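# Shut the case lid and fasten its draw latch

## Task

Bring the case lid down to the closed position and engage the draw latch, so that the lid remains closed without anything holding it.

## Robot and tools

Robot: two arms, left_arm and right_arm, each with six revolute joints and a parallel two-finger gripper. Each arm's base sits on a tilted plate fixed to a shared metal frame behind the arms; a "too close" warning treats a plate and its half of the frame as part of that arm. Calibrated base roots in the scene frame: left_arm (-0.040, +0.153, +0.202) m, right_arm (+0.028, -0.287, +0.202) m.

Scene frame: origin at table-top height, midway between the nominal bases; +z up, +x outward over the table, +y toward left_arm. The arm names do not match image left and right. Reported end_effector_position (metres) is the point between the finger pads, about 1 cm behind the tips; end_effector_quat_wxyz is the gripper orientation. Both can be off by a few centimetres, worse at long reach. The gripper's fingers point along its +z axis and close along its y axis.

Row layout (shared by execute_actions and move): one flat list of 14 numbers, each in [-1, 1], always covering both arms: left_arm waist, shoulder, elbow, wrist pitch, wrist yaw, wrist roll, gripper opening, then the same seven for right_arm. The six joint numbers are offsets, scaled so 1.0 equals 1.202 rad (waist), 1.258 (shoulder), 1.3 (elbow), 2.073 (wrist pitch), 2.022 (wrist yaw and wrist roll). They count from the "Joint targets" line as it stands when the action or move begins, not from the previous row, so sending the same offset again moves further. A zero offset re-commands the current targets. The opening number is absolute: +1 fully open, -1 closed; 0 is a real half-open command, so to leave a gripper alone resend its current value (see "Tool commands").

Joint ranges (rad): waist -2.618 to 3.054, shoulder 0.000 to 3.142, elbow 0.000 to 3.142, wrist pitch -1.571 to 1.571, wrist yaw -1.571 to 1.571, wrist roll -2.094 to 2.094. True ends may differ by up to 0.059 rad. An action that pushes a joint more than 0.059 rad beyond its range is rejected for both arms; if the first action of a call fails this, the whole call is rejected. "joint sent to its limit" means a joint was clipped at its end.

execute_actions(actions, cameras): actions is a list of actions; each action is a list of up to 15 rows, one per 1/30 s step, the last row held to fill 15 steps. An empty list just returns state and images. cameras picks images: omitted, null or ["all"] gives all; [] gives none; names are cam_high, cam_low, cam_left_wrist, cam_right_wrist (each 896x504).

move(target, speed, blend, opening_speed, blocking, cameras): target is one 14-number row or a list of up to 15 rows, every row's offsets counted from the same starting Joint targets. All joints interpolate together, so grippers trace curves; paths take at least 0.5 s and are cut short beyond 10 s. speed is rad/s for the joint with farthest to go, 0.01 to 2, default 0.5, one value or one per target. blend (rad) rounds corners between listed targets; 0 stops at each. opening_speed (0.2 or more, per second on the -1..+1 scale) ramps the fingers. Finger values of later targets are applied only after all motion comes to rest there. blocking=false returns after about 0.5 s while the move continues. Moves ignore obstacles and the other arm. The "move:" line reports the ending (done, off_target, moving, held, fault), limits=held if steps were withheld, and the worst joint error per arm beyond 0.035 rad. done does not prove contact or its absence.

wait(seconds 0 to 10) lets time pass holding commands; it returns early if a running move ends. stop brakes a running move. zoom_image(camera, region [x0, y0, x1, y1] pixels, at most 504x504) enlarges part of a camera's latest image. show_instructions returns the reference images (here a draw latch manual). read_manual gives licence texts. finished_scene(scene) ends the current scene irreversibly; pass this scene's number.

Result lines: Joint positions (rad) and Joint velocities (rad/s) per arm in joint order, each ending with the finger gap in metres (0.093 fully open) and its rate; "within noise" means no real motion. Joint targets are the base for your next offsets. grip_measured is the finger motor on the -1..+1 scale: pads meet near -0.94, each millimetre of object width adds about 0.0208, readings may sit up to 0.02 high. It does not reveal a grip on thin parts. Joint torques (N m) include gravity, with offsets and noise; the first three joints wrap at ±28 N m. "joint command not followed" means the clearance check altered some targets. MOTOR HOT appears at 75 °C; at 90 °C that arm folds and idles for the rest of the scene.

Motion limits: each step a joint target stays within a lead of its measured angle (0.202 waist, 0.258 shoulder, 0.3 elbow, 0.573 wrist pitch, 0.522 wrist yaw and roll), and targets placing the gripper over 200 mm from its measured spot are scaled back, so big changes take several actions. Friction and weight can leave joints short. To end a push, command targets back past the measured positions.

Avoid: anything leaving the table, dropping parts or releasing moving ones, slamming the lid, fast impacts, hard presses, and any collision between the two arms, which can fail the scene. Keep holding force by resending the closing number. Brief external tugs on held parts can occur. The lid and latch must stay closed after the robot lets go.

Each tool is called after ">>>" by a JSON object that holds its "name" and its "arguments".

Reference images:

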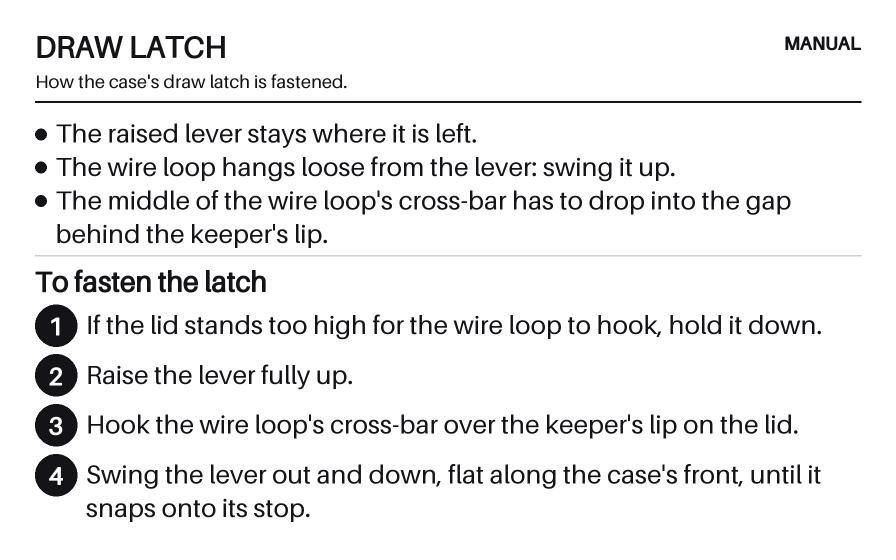

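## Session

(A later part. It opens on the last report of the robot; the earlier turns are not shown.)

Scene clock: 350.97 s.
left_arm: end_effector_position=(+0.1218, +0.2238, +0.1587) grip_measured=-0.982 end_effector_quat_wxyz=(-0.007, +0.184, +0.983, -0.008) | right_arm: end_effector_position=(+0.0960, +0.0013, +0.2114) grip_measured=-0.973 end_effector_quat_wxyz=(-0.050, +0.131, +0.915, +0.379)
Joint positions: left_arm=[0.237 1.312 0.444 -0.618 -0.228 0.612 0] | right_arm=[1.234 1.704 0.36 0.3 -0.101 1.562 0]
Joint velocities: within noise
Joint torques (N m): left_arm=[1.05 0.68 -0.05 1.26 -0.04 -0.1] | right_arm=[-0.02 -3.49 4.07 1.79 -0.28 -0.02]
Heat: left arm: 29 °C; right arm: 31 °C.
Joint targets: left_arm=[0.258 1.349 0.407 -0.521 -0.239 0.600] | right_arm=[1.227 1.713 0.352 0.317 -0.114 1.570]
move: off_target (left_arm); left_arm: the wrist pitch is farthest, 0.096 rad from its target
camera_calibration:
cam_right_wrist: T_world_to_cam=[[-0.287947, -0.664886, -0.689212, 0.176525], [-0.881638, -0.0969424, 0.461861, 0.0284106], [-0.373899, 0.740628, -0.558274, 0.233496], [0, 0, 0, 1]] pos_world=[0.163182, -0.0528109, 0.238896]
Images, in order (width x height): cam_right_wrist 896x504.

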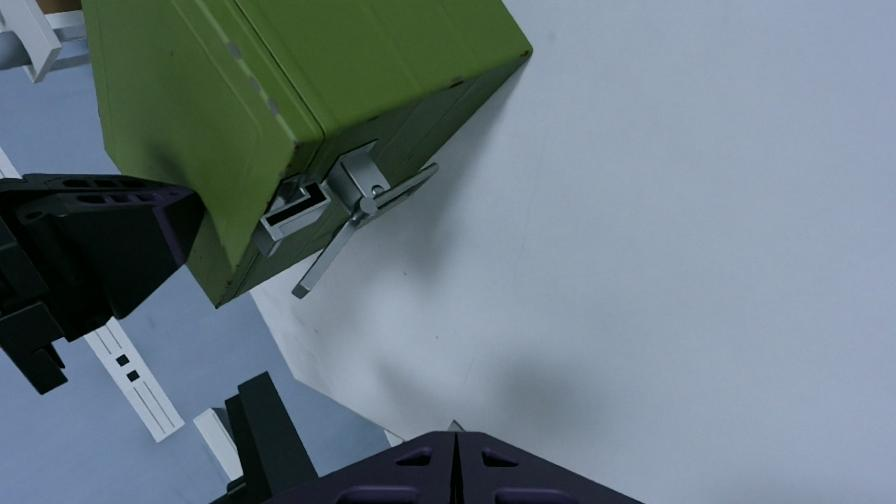

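>>> {"name": "move", "arguments": {"target": [0,0,0,0,0,0,-1,-0.230,0.572,0.119,0.381,-0.356,-1,-1], "speed": 0.9, "cameras": ["cam_right_wrist","cam_low"]}}

>>> {"name": "move", "arguments": {"target": [0,0,0,0,0,0,-1,0,0,0,0,0,-0.246,-1], "speed": 0.9, "cameras": ["cam_right_wrist","cam_high"]}}

Scene clock: 397.83 s.
left_arm: end_effector_position=(+0.1218, +0.2238, +0.1587) grip_measured=-0.982 end_effector_quat_wxyz=(-0.007, +0.184, +0.983, -0.008) | right_arm: end_effector_position=(+0.0928, +0.0604, +0.1808) grip_measured=-0.973 end_effector_quat_wxyz=(-0.282, +0.627, -0.495, -0.531)
Joint positions: left_arm=[0.237 1.312 0.444 -0.618 -0.228 0.612 0] | right_arm=[0.958 2.421 0.494 1.089 -0.82 -0.443 0]
Joint velocities: within noise
Joint torques (N m): left_arm=[1.07 0.65 -0.06 1.25 -0.04 -0.09] | right_arm=[0.51 -6.65 2.56 1.86 -0.62 -0.1]
Heat: left arm: 27 °C; right arm: 32 °C.
Joint targets: left_arm=[0.258 1.349 0.407 -0.521 -0.239 0.600] | right_arm=[0.950 2.433 0.506 1.107 -0.834 -0.452]
move: off_target (left_arm); left_arm: the wrist pitch is farthest, 0.097 rad from its target
camera_calibration:
cam_right_wrist: T_world_to_cam=[[0.913503, 0.361597, -0.186439, -0.0706208], [0.103299, -0.649411, -0.753389, 0.207135], [-0.393498, 0.668964, -0.630592, 0.190672], [0, 0, 0, 1]] pos_world=[0.118145, 0.0324995, 0.263123]
Images, in order (width x height): cam_low 896x504, cam_right_wrist 896x504.

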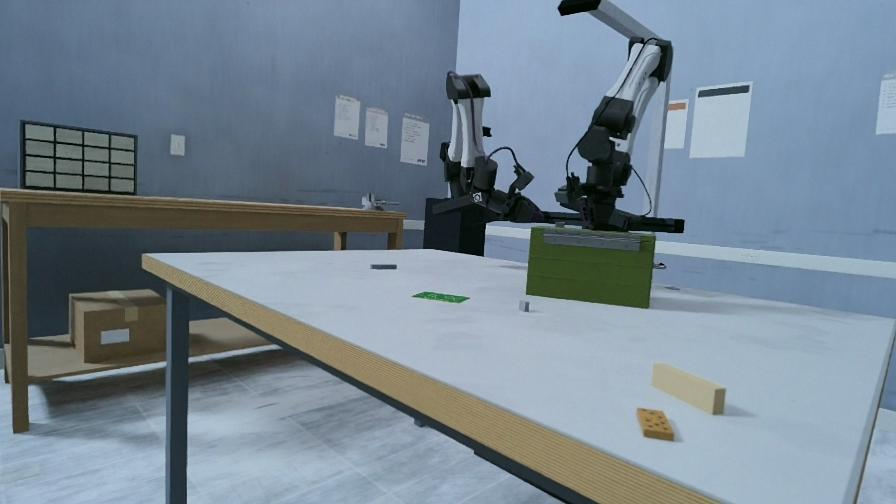

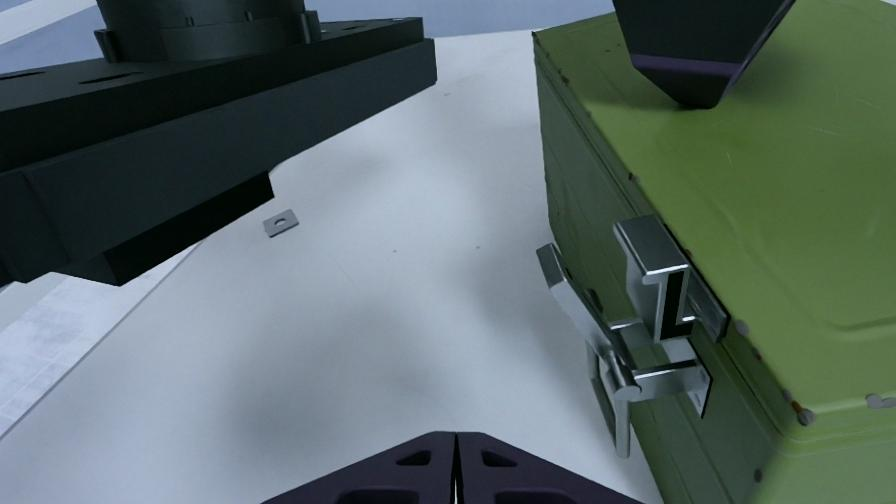

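Scene clock: 399.30 s.
left_arm: end_effector_position=(+0.1218, +0.2238, +0.1587) grip_measured=-0.982 end_effector_quat_wxyz=(-0.007, +0.184, +0.983, -0.008) | right_arm: end_effector_position=(+0.0928, +0.0604, +0.1809) grip_measured=-0.973 end_effector_quat_wxyz=(-0.404, +0.730, -0.325, -0.446)
Joint positions: left_arm=[0.237 1.312 0.444 -0.618 -0.228 0.612 0] | right_arm=[0.958 2.421 0.494 1.089 -0.821 -0.94 0]
Joint velocities: within noise
Joint torques (N m): left_arm=[1.06 0.66 -0.05 1.25 -0.05 -0.1] | right_arm=[0.49 -6.48 2.54 1.8 -0.63 -0.11]
Heat: left arm: 27 °C; right arm: 32 °C.
Joint targets: left_arm=[0.258 1.349 0.407 -0.521 -0.239 0.600] | right_arm=[0.950 2.433 0.506 1.107 -0.834 -0.949]
move: off_target (left_arm); left_arm: the wrist pitch is farthest, 0.097 rad from its target
camera_calibration:
cam_right_wrist: T_world_to_cam=[[0.832574, 0.474532, 0.285727, -0.155284], [0.511353, -0.460163, -0.725788, 0.152976], [-0.212929, 0.75038, -0.625773, 0.168183], [0, 0, 0, 1]] pos_world=[0.0868719, 0.0178801, 0.260641]
Images, in order (width x height): cam_high 896x504, cam_right_wrist 896x504.

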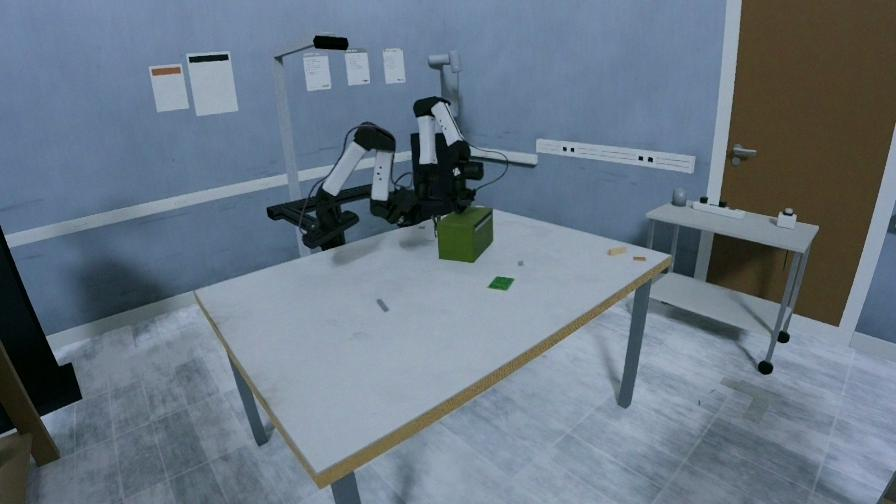

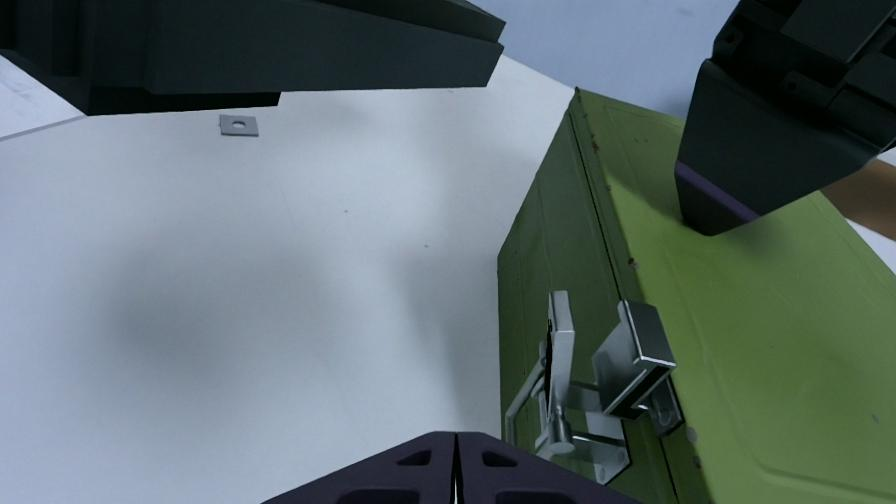

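>>> {"name": "zoom_image", "arguments": {"camera": "cam_right_wrist", "region": [480, 270, 700, 504]}}

Scaled by 2.154 from the camera's 896x504 image, which has a finer 1280x720 frame.

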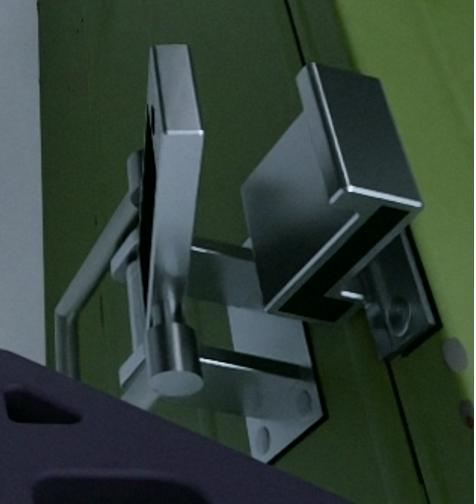

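>>> {"name": "move", "arguments": {"target": [0,0,0,0,0,0,-1,0.1556,0.150,0.1515,0.0564,0.0673,0,-1], "speed": 0.3, "cameras": ["cam_right_wrist"]}}

Scene clock: 424.53 s.
left_arm: end_effector_position=(+0.1218, +0.2238, +0.1587) grip_measured=-0.982 end_effector_quat_wxyz=(-0.007, +0.184, +0.983, -0.008) | right_arm: end_effector_position=(+0.0659, +0.1198, +0.1641) grip_measured=-0.973 end_effector_quat_wxyz=(-0.439, +0.754, -0.255, -0.417)
Joint positions: left_arm=[0.237 1.312 0.444 -0.618 -0.228 0.612 0] | right_arm=[1.133 2.609 0.689 1.2 -0.716 -0.941 0]
Joint velocities: within noise
Joint torques (N m): left_arm=[1.06 0.7 -0.02 1.26 -0.04 -0.09] | right_arm=[1.2 -8.02 3.26 2.01 -0.22 -0.07]
Heat: left arm: 27 °C; right arm: 32 °C.
Joint targets: left_arm=[0.258 1.349 0.407 -0.521 -0.239 0.600] | right_arm=[1.137 2.622 0.703 1.224 -0.698 -0.949]
move: off_target (left_arm); left_arm: the wrist pitch is farthest, 0.097 rad from its target
camera_calibration:
cam_right_wrist: T_world_to_cam=[[0.750399, 0.497959, 0.43467, -0.178102], [0.637461, -0.371326, -0.6751, 0.154522], [-0.174768, 0.78368, -0.596073, 0.0959641], [0, 0, 0, 1]] pos_world=[0.0519176, 0.0708608, 0.238935]
Images, in order (width x height): cam_right_wrist 896x504.

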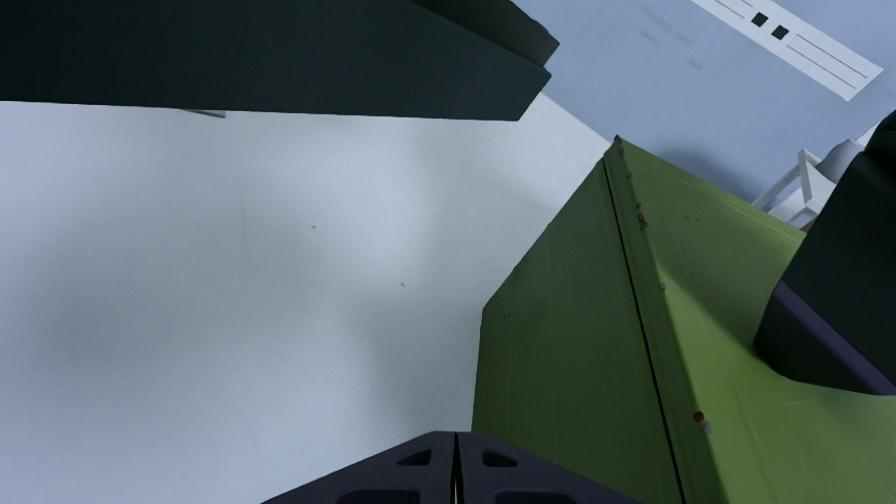

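>>> {"name": "move", "arguments": {"target": [0,0,0,0,0,0.3,-1,0,0,0,0,0,0,-1], "speed": 0.5, "cameras": ["cam_left_wrist"]}}

Scene clock: 433.60 s.
left_arm: end_effector_position=(+0.1218, +0.2238, +0.1587) grip_measured=-0.982 end_effector_quat_wxyz=(-0.005, +0.455, +0.890, -0.009) | right_arm: end_effector_position=(+0.0660, +0.1199, +0.1641) grip_measured=-0.973 end_effector_quat_wxyz=(-0.439, +0.754, -0.255, -0.417)
Joint positions: left_arm=[0.237 1.312 0.444 -0.618 -0.228 1.187 0] | right_arm=[1.133 2.609 0.689 1.201 -0.715 -0.941 0]
Joint velocities: within noise
Joint torques (N m): left_arm=[1.03 0.72 -0.06 1.23 -0.03 0.22] | right_arm=[1.25 -8.05 3.3 2.02 -0.2 -0.11]
Heat: left arm: 27 °C; right arm: 33 °C.
Joint targets: left_arm=[0.258 1.349 0.407 -0.521 -0.239 1.207] | right_arm=[1.137 2.622 0.703 1.224 -0.698 -0.949]
move: off_target (left_arm); left_arm: the wrist pitch is farthest, 0.097 rad from its target
camera_calibration:
cam_left_wrist: T_world_to_cam=[[-0.79926, -0.600146, 0.0317666, 0.226491], [-0.527677, 0.726083, 0.440864, -0.128141], [-0.287648, 0.335602, -0.897012, 0.187049], [0, 0, 0, 1]] pos_world=[0.167212, 0.166195, 0.217083]
Images, in order (width x height): cam_left_wrist 896x504.

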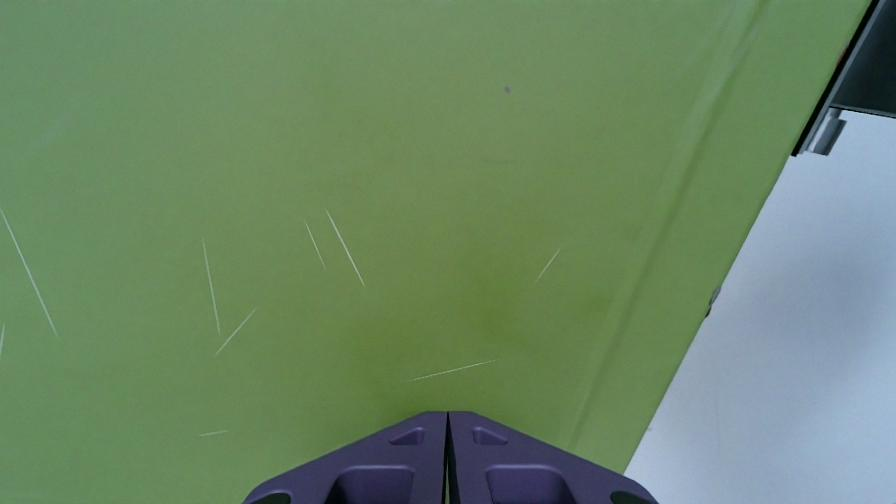

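>>> {"name": "move", "arguments": {"target": [0,0,0,0,0,0,-1,-0.0617,-0.003,0.0972,-0.0837,-0.0274,0,-1], "speed": 0.1, "cameras": ["cam_right_wrist","cam_left_wrist"]}}

Scene clock: 459.73 s.
left_arm: end_effector_position=(+0.1218, +0.2238, +0.1587) grip_measured=-0.982 end_effector_quat_wxyz=(-0.004, +0.455, +0.890, -0.009) | right_arm: end_effector_position=(+0.0739, +0.1277, +0.1649) grip_measured=-0.973 end_effector_quat_wxyz=(-0.406, +0.747, -0.254, -0.461)
Joint positions: left_arm=[0.237 1.312 0.444 -0.618 -0.228 1.188 0] | right_arm=[1.083 2.609 0.783 1.042 -0.838 -0.944 0]
Joint velocities: within noise
Joint torques (N m): left_arm=[1.07 0.7 -0.05 1.22 -0.02 0.23] | right_arm=[-0.35 -8.59 6.39 1.79 0.43 -0.11]
Heat: left arm: 27 °C; right arm: 34 °C.
Joint targets: left_arm=[0.258 1.349 0.407 -0.521 -0.239 1.207] | right_arm=[1.063 2.618 0.830 1.050 -0.753 -0.949]
move: off_target (left_arm, right_arm); left_arm: the wrist pitch is farthest, 0.097 rad from its target; right_arm: the wrist yaw is farthest, 0.085 rad from its target
camera_calibration:
cam_left_wrist: T_world_to_cam=[[-0.799718, -0.599535, 0.0317664, 0.22641], [-0.527127, 0.726491, 0.440849, -0.128297], [-0.287383, 0.33581, -0.897019, 0.186971], [0, 0, 0, 1]] pos_world=[0.167168, 0.166161, 0.217084]
cam_right_wrist: T_world_to_cam=[[0.750368, 0.554854, 0.359284, -0.183278], [0.600462, -0.344882, -0.721458, 0.159902], [-0.276394, 0.757095, -0.591957, 0.101898], [0, 0, 0, 1]] pos_world=[0.0696751, 0.0796934, 0.241531]
Images, in order (width x height): cam_left_wrist 896x504, cam_right_wrist 896x504.

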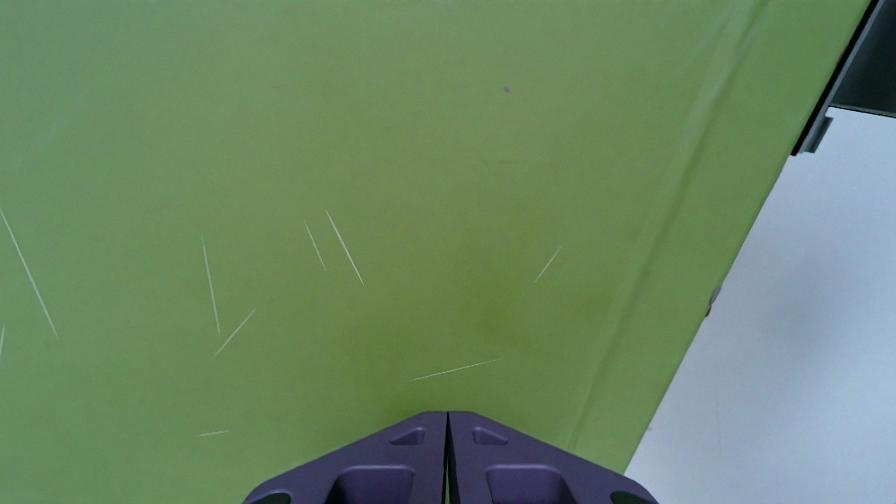

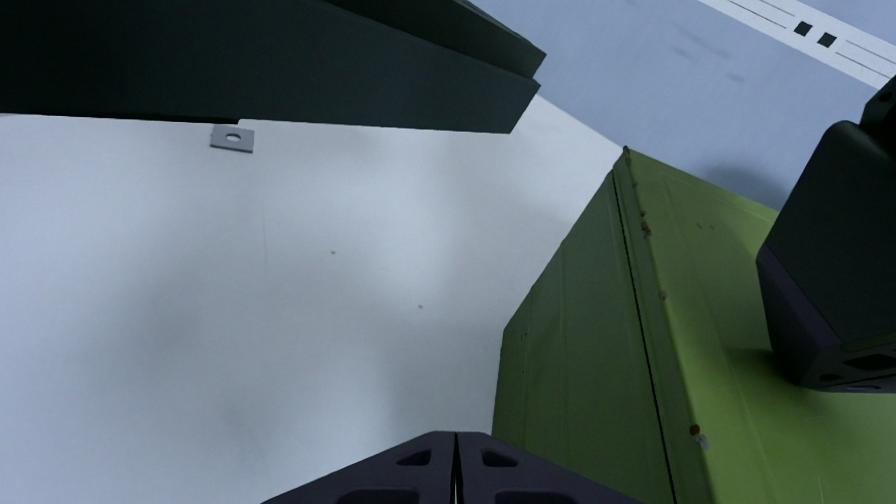

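>>> {"name": "move", "arguments": {"target": [[0,0,0,0,0,0,-1,0.0617,0.003,-0.0972,0.0837,0.0274,0,-1],[0,0,0,0,0,0,-1,-0.094,-0.147,-0.2487,0.0273,-0.04,0.0,-1]], "speed": 0.5, "blend": 0.1, "cameras": ["cam_right_wrist","cam_left_wrist"]}}

>>> {"name": "zoom_image", "arguments": {"camera": "cam_right_wrist", "region": [480, 270, 700, 504]}}

Scene clock: 471.20 s.
left_arm: end_effector_position=(+0.1218, +0.2238, +0.1587) grip_measured=-0.982 end_effector_quat_wxyz=(-0.004, +0.455, +0.890, -0.009) | right_arm: end_effector_position=(+0.0955, +0.0641, +0.1761) grip_measured=-0.973 end_effector_quat_wxyz=(-0.411, +0.729, -0.322, -0.443)
Joint positions: left_arm=[0.237 1.312 0.444 -0.618 -0.228 1.188 0] | right_arm=[0.955 2.459 0.512 1.121 -0.82 -0.944 0]
Joint velocities: within noise
Joint torques (N m): left_arm=[1.06 0.7 -0.03 1.22 -0.03 0.22] | right_arm=[0.81 -10.19 1.22 1.53 -0.6 -0.04]
Heat: left arm: 27 °C; right arm: 33 °C.
Joint targets: left_arm=[0.258 1.349 0.407 -0.521 -0.239 1.207] | right_arm=[0.950 2.433 0.506 1.107 -0.834 -0.949]
move: off_target (left_arm); blend cut to 0.0868 rad at target 1; left_arm: the wrist pitch is farthest, 0.097 rad from its target
camera_calibration:
cam_left_wrist: T_world_to_cam=[[-0.799718, -0.599535, 0.0317664, 0.22641], [-0.527127, 0.726491, 0.440849, -0.128297], [-0.287383, 0.33581, -0.897019, 0.186971], [0, 0, 0, 1]] pos_world=[0.167168, 0.166161, 0.217084]
cam_right_wrist: T_world_to_cam=[[0.831977, 0.467135, 0.29933, -0.159819], [0.516299, -0.45438, -0.72593, 0.149004], [-0.203098, 0.758501, -0.619215, 0.160323], [0, 0, 0, 1]] pos_world=[0.0885967, 0.0207567, 0.255279]
Images, in order (width x height): cam_left_wrist 896x504, cam_right_wrist 896x504.

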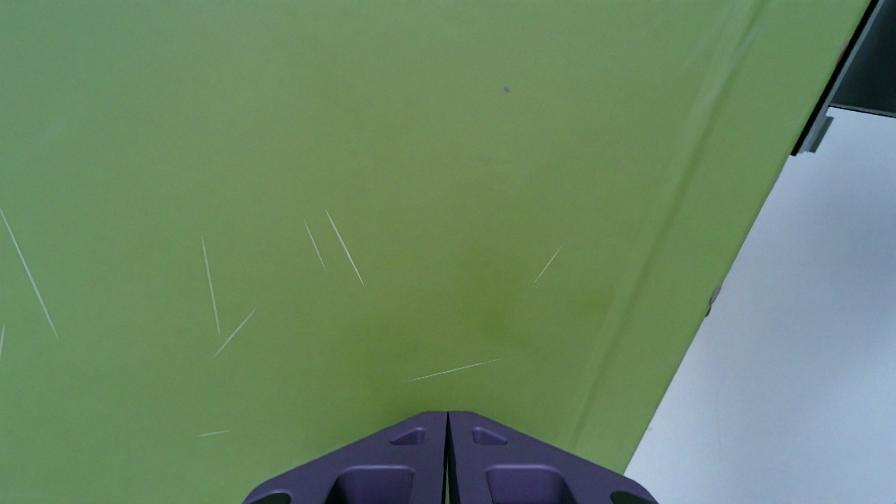

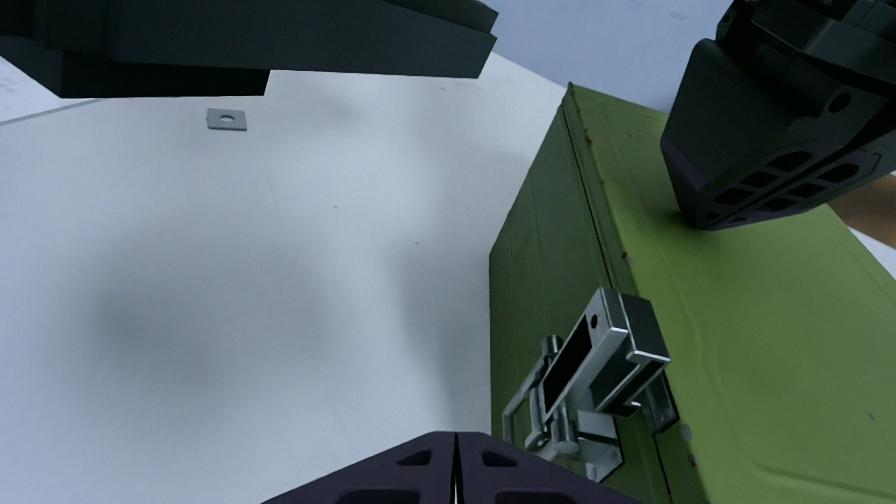

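Scaled by 2.154 from the camera's 896x504 image, which has a finer 1280x720 frame.

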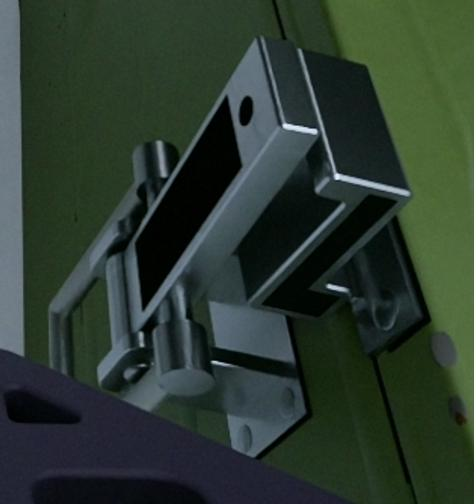

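>>> {"name": "move", "arguments": {"target": [0,0,0,0,0,0,-1,-0.133,0.231,0.242,-0.085,-0.052,0,-1], "speed": 0.4, "cameras": ["cam_right_wrist"]}}

Scene clock: 530.27 s.
left_arm: end_effector_position=(+0.1218, +0.2238, +0.1587) grip_measured=-0.982 end_effector_quat_wxyz=(-0.004, +0.455, +0.890, -0.009) | right_arm: end_effector_position=(+0.1486, +0.0864, +0.1146) grip_measured=-0.973 end_effector_quat_wxyz=(-0.373, +0.693, -0.385, -0.481)
Joint positions: left_arm=[0.237 1.312 0.444 -0.618 -0.228 1.188 0] | right_arm=[0.796 2.711 0.81 0.945 -0.925 -0.944 0]
Joint velocities: within noise
Joint torques (N m): left_arm=[1.06 0.68 -0.06 1.23 -0.03 0.23] | right_arm=[1.17 -8.17 2.47 1.35 -0.64 -0.05]
Heat: left arm: 27 °C; right arm: 35 °C.
Joint targets: left_arm=[0.258 1.349 0.407 -0.521 -0.239 1.207] | right_arm=[0.790 2.724 0.821 0.930 -0.939 -0.949]
move: off_target (left_arm); left_arm: the wrist pitch is farthest, 0.097 rad from its target
camera_calibration:
cam_right_wrist: T_world_to_cam=[[0.88989, 0.436358, 0.132994, -0.182874], [0.369961, -0.519789, -0.770032, 0.119528], [-0.266881, 0.734446, -0.62399, 0.1282], [0, 0, 0, 1]] pos_world=[0.152731, 0.0477718, 0.196357]
Images, in order (width x height): cam_right_wrist 896x504.

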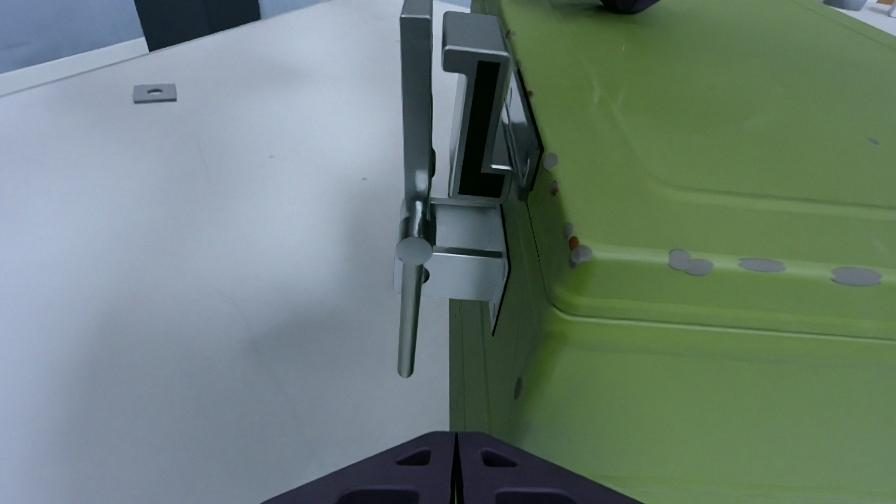

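>>> {"name": "zoom_image", "arguments": {"camera": "cam_right_wrist", "region": [370, 0, 590, 220]}}

>>> {"name": "zoom_image", "arguments": {"camera": "cam_right_wrist", "region": [370, 170, 590, 390]}}

Scaled by 2.291 from the camera's 896x504 image, which has a finer 1280x720 frame.

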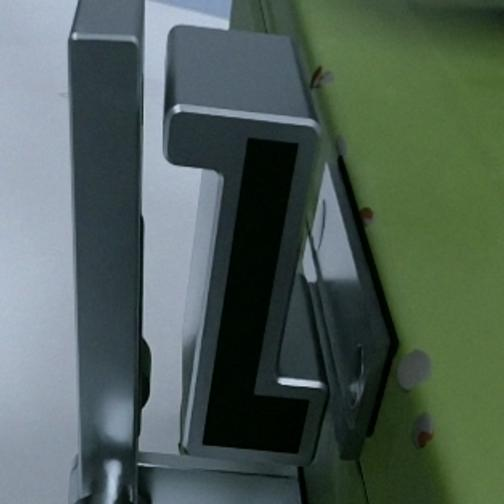

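Scaled by 2.291 from the camera's 896x504 image, which has a finer 1280x720 frame.

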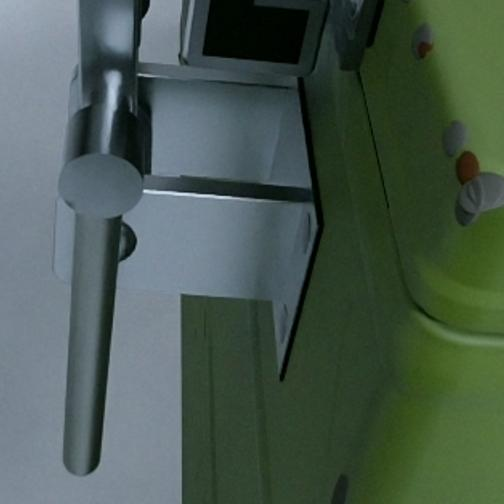

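>>> {"name": "move", "arguments": {"target": [0,0,0,0,0,0,-1,0.0882,0.1081,0.0923,0.0656,0.0391,0,-1], "speed": 0.15, "cameras": ["cam_right_wrist"]}}

Scene clock: 590.87 s.
left_arm: end_effector_position=(+0.1218, +0.2238, +0.1587) grip_measured=-0.982 end_effector_quat_wxyz=(-0.004, +0.455, +0.890, -0.009) | right_arm: end_effector_position=(+0.1316, +0.1002, +0.0931) grip_measured=-0.973 end_effector_quat_wxyz=(-0.384, +0.705, -0.353, -0.481)
Joint positions: left_arm=[0.237 1.312 0.444 -0.618 -0.228 1.188 0] | right_arm=[0.846 2.839 0.877 1.048 -0.928 -0.952 0]
Joint velocities: within noise
Joint torques (N m): left_arm=[1.07 0.72 -0.05 1.23 -0.02 0.23] | right_arm=[5.83 -7.72 6.54 1.65 0.13 0.01]
Heat: left arm: 28 °C; right arm: 34 °C.
Joint targets: left_arm=[0.258 1.349 0.407 -0.521 -0.239 1.207] | right_arm=[0.896 2.860 0.941 1.067 -0.860 -0.949]
move: off_target (left_arm, right_arm); left_arm: the wrist pitch is farthest, 0.097 rad from its target; right_arm: the wrist yaw is farthest, 0.068 rad from its target
camera_calibration:
cam_right_wrist: T_world_to_cam=[[0.863425, 0.467928, 0.188522, -0.175793], [0.424982, -0.473314, -0.771599, 0.104607], [-0.271823, 0.746336, -0.607532, 0.0980965], [0, 0, 0, 1]] pos_world=[0.133993, 0.0585576, 0.173453]
Images, in order (width x height): cam_right_wrist 896x504.

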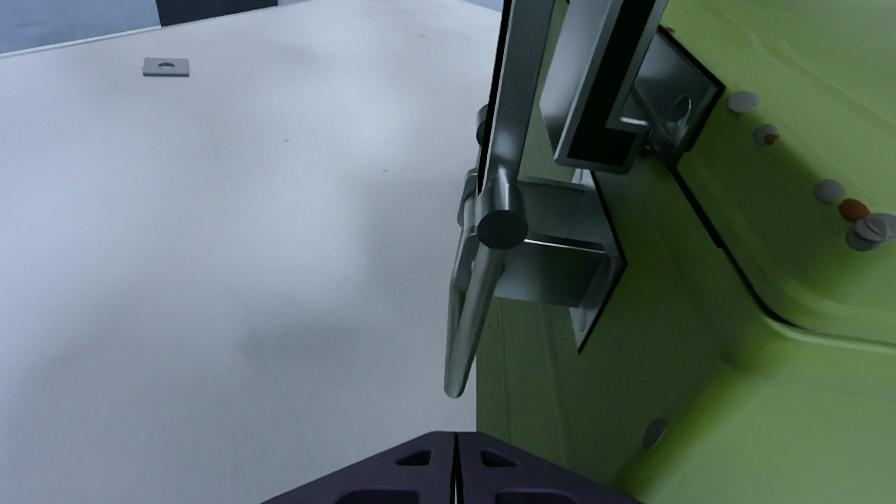

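>>> {"name": "execute_actions", "arguments": {"actions": []}}

>>> {"name": "zoom_image", "arguments": {"camera": "cam_high", "region": [360, 170, 520, 270]}}

>>> {"name": "zoom_image", "arguments": {"camera": "cam_right_wrist", "region": [400, 200, 800, 504]}}

Scene clock: 643.47 s.
left_arm: end_effector_position=(+0.1218, +0.2238, +0.1587) grip_measured=-0.982 end_effector_quat_wxyz=(-0.004, +0.455, +0.890, -0.009) | right_arm: end_effector_position=(+0.1317, +0.1002, +0.0932) grip_measured=-0.973 end_effector_quat_wxyz=(-0.385, +0.705, -0.353, -0.481)
Joint positions: left_arm=[0.237 1.312 0.444 -0.618 -0.228 1.188 0] | right_arm=[0.846 2.839 0.877 1.048 -0.928 -0.952 0]
Joint velocities: within noise
Joint torques (N m): left_arm=[1.03 0.73 -0.02 1.23 -0.02 0.22] | right_arm=[5.9 -7.53 6.5 1.61 0.15 0.08]
Heat: left arm: 28 °C; right arm: 34 °C.
Joint targets: left_arm=[0.258 1.349 0.407 -0.521 -0.239 1.207] | right_arm=[0.896 2.860 0.941 1.067 -0.860 -0.949]
Tool commands: left_gripper/opening=-1.0 right_gripper/opening=-1.0
camera_calibration:
cam_left_wrist: T_world_to_cam=[[-0.799718, -0.599535, 0.0317664, 0.22641], [-0.527127, 0.726491, 0.440849, -0.128297], [-0.287383, 0.33581, -0.897019, 0.186971], [0, 0, 0, 1]] pos_world=[0.167168, 0.166161, 0.217084]
cam_right_wrist: T_world_to_cam=[[0.86331, 0.467857, 0.189222, -0.17589], [0.425428, -0.472961, -0.771569, 0.104546], [-0.27149, 0.746604, -0.607352, 0.0980257], [0, 0, 0, 1]] pos_world=[0.133984, 0.0585513, 0.173483]

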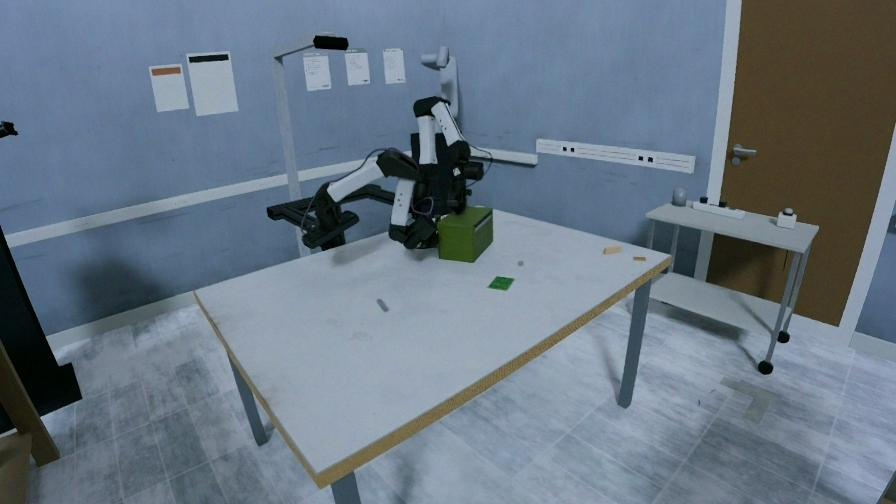

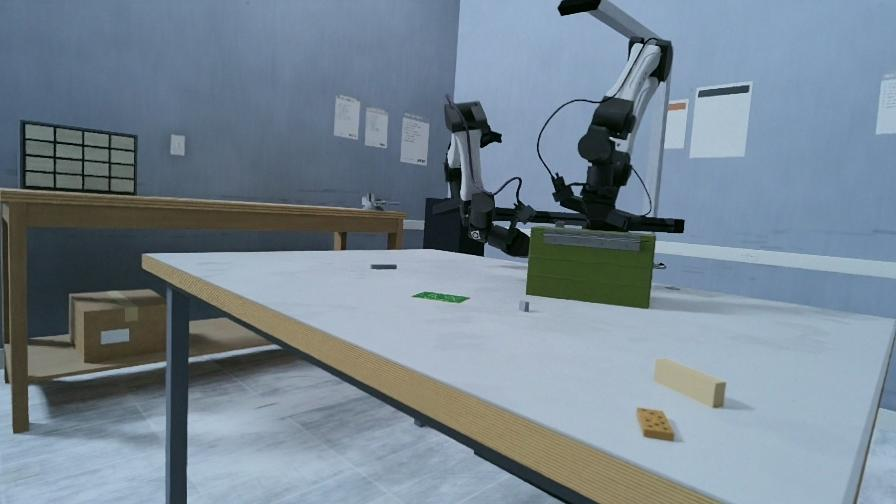

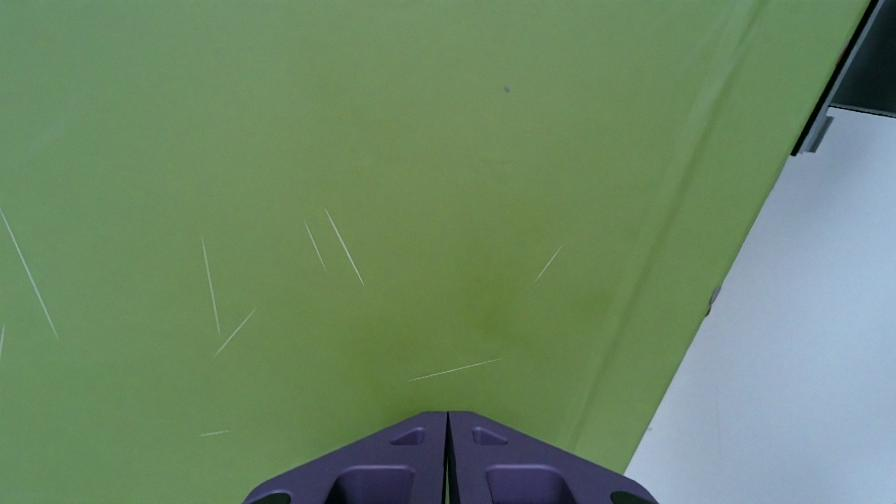

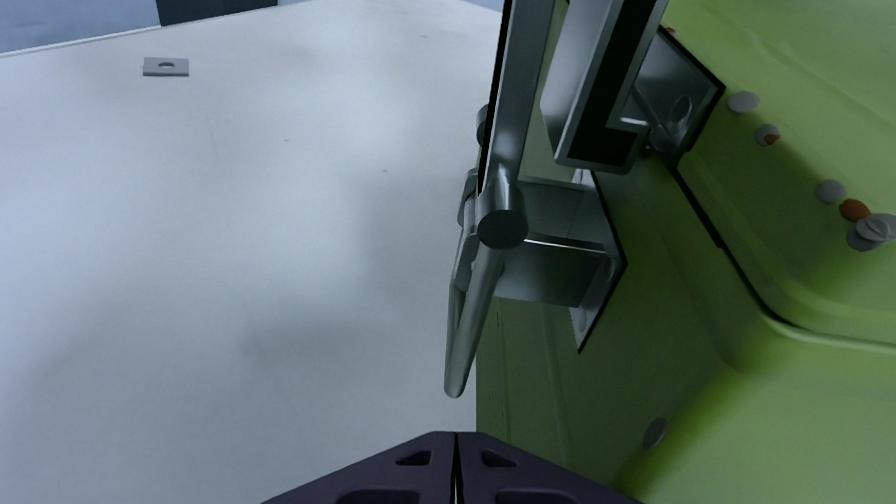

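Scaled by 3.150 from the camera's 896x504 image, which has a finer 1280x720 frame.

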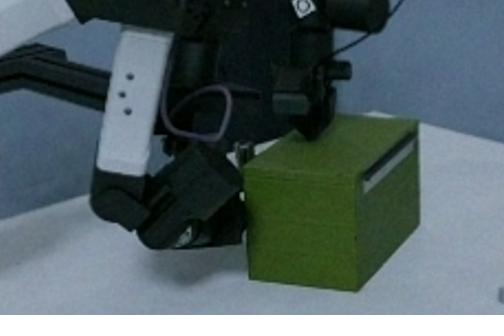

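Scaled by 1.260 from the camera's 896x504 image, which has a finer 1280x720 frame.

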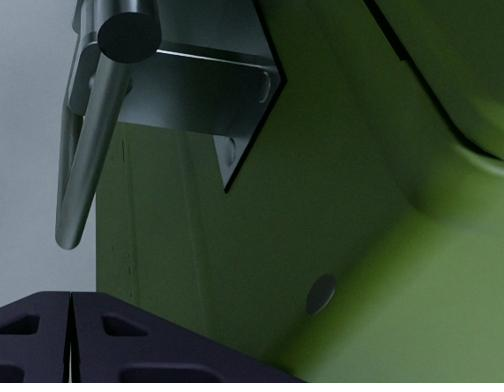

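>>> {"name": "move", "arguments": {"target": [[0,0,0,0,0,0,-1,-0.0882,-0.1081,-0.0923,-0.0661,-0.0391,0,-1],[0,0,0,0,0,0,-1,0.0865,-0.0485,-0.2646,0.2079,0.1904,-0.4886,-1]], "speed": [0.3,0.6], "cameras": ["cam_right_wrist"]}}

Scene clock: 695.00 s.
left_arm: end_effector_position=(+0.1218, +0.2238, +0.1587) grip_measured=-0.982 end_effector_quat_wxyz=(-0.004, +0.455, +0.890, -0.009) | right_arm: end_effector_position=(+0.1300, +0.0830, +0.1117) grip_measured=-0.973 end_effector_quat_wxyz=(-0.570, +0.820, +0.011, -0.043)
Joint positions: left_arm=[0.237 1.312 0.444 -0.618 -0.228 1.188 0] | right_arm=[0.994 2.786 0.602 1.479 -0.49 -1.927 0]
Joint velocities: within noise
Joint torques (N m): left_arm=[1.05 0.68 -0.03 1.23 -0.02 0.22] | right_arm=[1.73 -7.17 -0.12 2 -0.28 -0.09]
Heat: left arm: 28 °C; right arm: 34 °C.
Joint targets: left_arm=[0.258 1.349 0.407 -0.521 -0.239 1.207] | right_arm=[1.000 2.799 0.597 1.497 -0.475 -1.937]
move: off_target (left_arm); left_arm: the wrist pitch is farthest, 0.097 rad from its target
camera_calibration:
cam_right_wrist: T_world_to_cam=[[0.0402546, 0.364844, 0.930198, -0.137138], [0.945282, -0.315557, 0.0828609, -0.0646911], [0.323762, 0.875964, -0.357583, 0.00563351], [0, 0, 0, 1]] pos_world=[0.0648478, 0.0246854, 0.13494]
Images, in order (width x height): cam_right_wrist 896x504.

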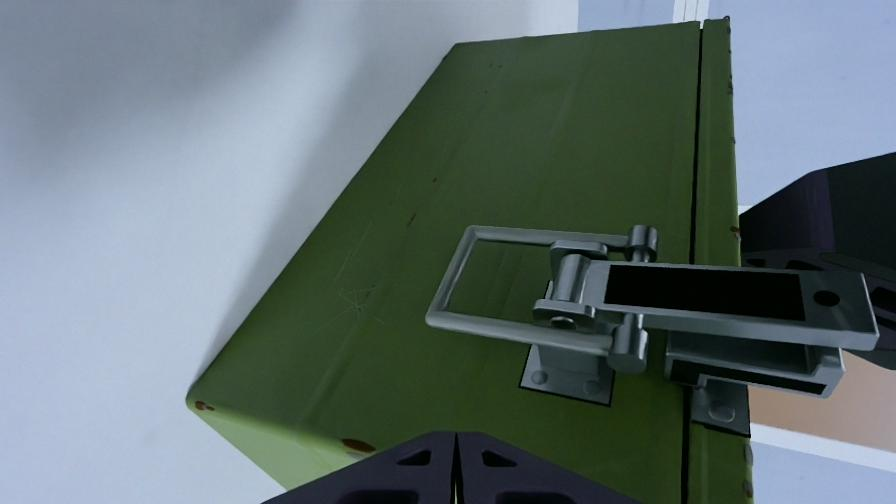

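>>> {"name": "move", "arguments": {"target": [0,0,0,0,0,0,-1,0.0703,0.0445,0.1454,-0.0564,0.0326,0,-1], "speed": 0.15, "cameras": ["cam_right_wrist"]}}

Scene clock: 742.90 s.
left_arm: end_effector_position=(+0.1218, +0.2238, +0.1587) grip_measured=-0.982 end_effector_quat_wxyz=(-0.004, +0.455, +0.890, -0.009) | right_arm: end_effector_position=(+0.1264, +0.1173, +0.1033) grip_measured=-0.973 end_effector_quat_wxyz=(-0.574, +0.818, +0.037, -0.027)
Joint positions: left_arm=[0.237 1.312 0.444 -0.618 -0.228 1.188 0] | right_arm=[1.063 2.836 0.735 1.424 -0.441 -1.936 0]
Joint velocities: within noise
Joint torques (N m): left_arm=[1.02 0.72 -0.03 1.23 -0.02 0.23] | right_arm=[3.14 -7.6 5.12 1.5 -0.04 0.03]
Heat: left arm: 29 °C; right arm: 37 °C.
Joint targets: left_arm=[0.258 1.349 0.407 -0.521 -0.239 1.207] | right_arm=[1.085 2.854 0.786 1.380 -0.409 -1.937]
move: off_target (left_arm, right_arm); left_arm: the wrist pitch is farthest, 0.097 rad from its target; right_arm: the elbow is farthest, 0.051 rad from its target
camera_calibration:
cam_right_wrist: T_world_to_cam=[[-0.0195847, 0.354197, 0.934966, -0.133348], [0.946235, -0.295436, 0.131742, -0.0572331], [0.322885, 0.887278, -0.329367, -0.0303636], [0, 0, 0, 1]] pos_world=[0.0613484, 0.0572636, 0.122215]
Images, in order (width x height): cam_right_wrist 896x504.

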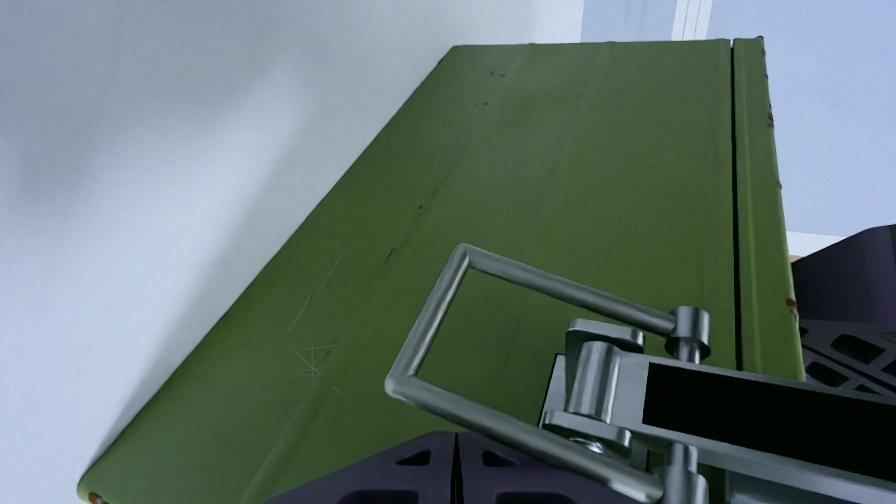

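>>> {"name": "zoom_image", "arguments": {"camera": "cam_right_wrist", "region": [250, 300, 750, 504]}}

Scaled by 1.008 from the camera's 896x504 image, which has a finer 1280x720 frame.

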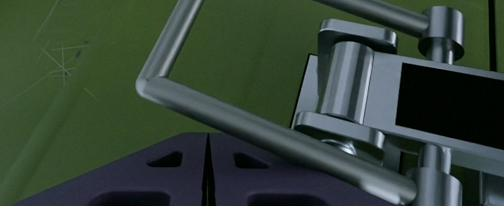

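>>> {"name": "move", "arguments": {"target": [[0,0,0,0,0,0,-1,-0.0703,-0.0445,-0.1454,0.0564,-0.0326,0,-1],[0,0,0,0,0,0,-1,0.1273,-0.2202,-0.2077,-0.0449,0.1766,0.0954,-1]], "speed": [0.3,0.5], "cameras": ["cam_right_wrist"]}}

Scene clock: 810.00 s.
left_arm: end_effector_position=(+0.1218, +0.2238, +0.1587) grip_measured=-0.982 end_effector_quat_wxyz=(-0.004, +0.455, +0.890, -0.009) | right_arm: end_effector_position=(+0.1142, +0.0824, +0.1209) grip_measured=-0.973 end_effector_quat_wxyz=(-0.492, +0.868, -0.059, +0.031)
Joint positions: left_arm=[0.237 1.312 0.444 -0.618 -0.228 1.188 0] | right_arm=[1.233 2.607 0.523 1.301 -0.067 -1.753 0]
Joint velocities: left_arm=[-0.012 0.007 -0.012 -0.037 -0.007 -0.168 0] | right_arm=[within noise]
Joint torques (N m): left_arm=[1.03 0.68 -0.02 1.22 -0.02 0.22] | right_arm=[1.14 -10.86 0.77 1.78 -0.06 0.07]
Heat: left arm: 29 °C; right arm: 32 °C.
Joint targets: left_arm=[0.258 1.349 0.407 -0.521 -0.239 1.207] | right_arm=[1.238 2.577 0.516 1.288 -0.052 -1.744]
move: off_target (left_arm); left_arm: the wrist pitch is farthest, 0.097 rad from its target
camera_calibration:
cam_right_wrist: T_world_to_cam=[[0.0845985, 0.521434, 0.849087, -0.153014], [0.861876, -0.465909, 0.200247, -0.0429248], [0.500013, 0.714867, -0.488827, 0.0235743], [0, 0, 0, 1]] pos_world=[0.0381531, 0.0429352, 0.150041]
Images, in order (width x height): cam_right_wrist 896x504.

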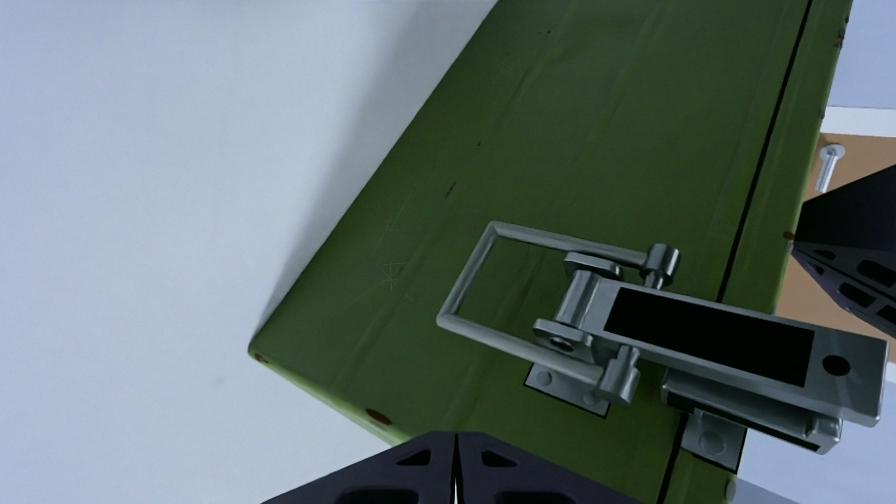

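>>> {"name": "move", "arguments": {"target": [0,0,0,0,0,0,-1,0.010,0.1252,0.180,-0.0396,0,0,-1], "speed": 0.15, "cameras": ["cam_right_wrist"]}}

Scene clock: 821.23 s.
left_arm: end_effector_position=(+0.1218, +0.2238, +0.1587) grip_measured=-0.982 end_effector_quat_wxyz=(-0.004, +0.455, +0.890, -0.009) | right_arm: end_effector_position=(+0.1223, +0.1198, +0.0960) grip_measured=-0.973 end_effector_quat_wxyz=(-0.486, +0.871, -0.061, +0.036)
Joint positions: left_arm=[0.237 1.312 0.444 -0.618 -0.228 1.188 0] | right_arm=[1.239 2.721 0.716 1.213 -0.05 -1.751 0]
Joint velocities: within noise
Joint torques (N m): left_arm=[1.05 0.68 -0.06 1.23 -0.03 0.22] | right_arm=[1.92 -7.94 4.33 1.83 -0.21 0.09]
Heat: left arm: 29 °C; right arm: 34 °C.
Joint targets: left_arm=[0.258 1.349 0.407 -0.521 -0.239 1.207] | right_arm=[1.250 2.735 0.750 1.205 -0.052 -1.744]
move: off_target (left_arm); left_arm: the wrist pitch is farthest, 0.097 rad from its target
camera_calibration:
cam_right_wrist: T_world_to_cam=[[0.0840207, 0.531586, 0.842827, -0.15257], [0.85699, -0.47012, 0.211081, -0.0274613], [0.508438, 0.704559, -0.495064, -0.0186136], [0, 0, 0, 1]] pos_world=[0.045817, 0.0813084, 0.125172]
Images, in order (width x height): cam_right_wrist 896x504.

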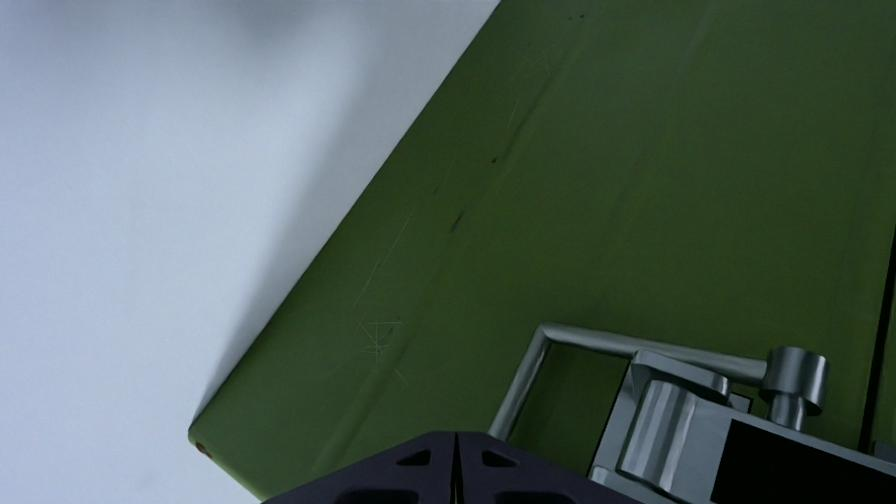

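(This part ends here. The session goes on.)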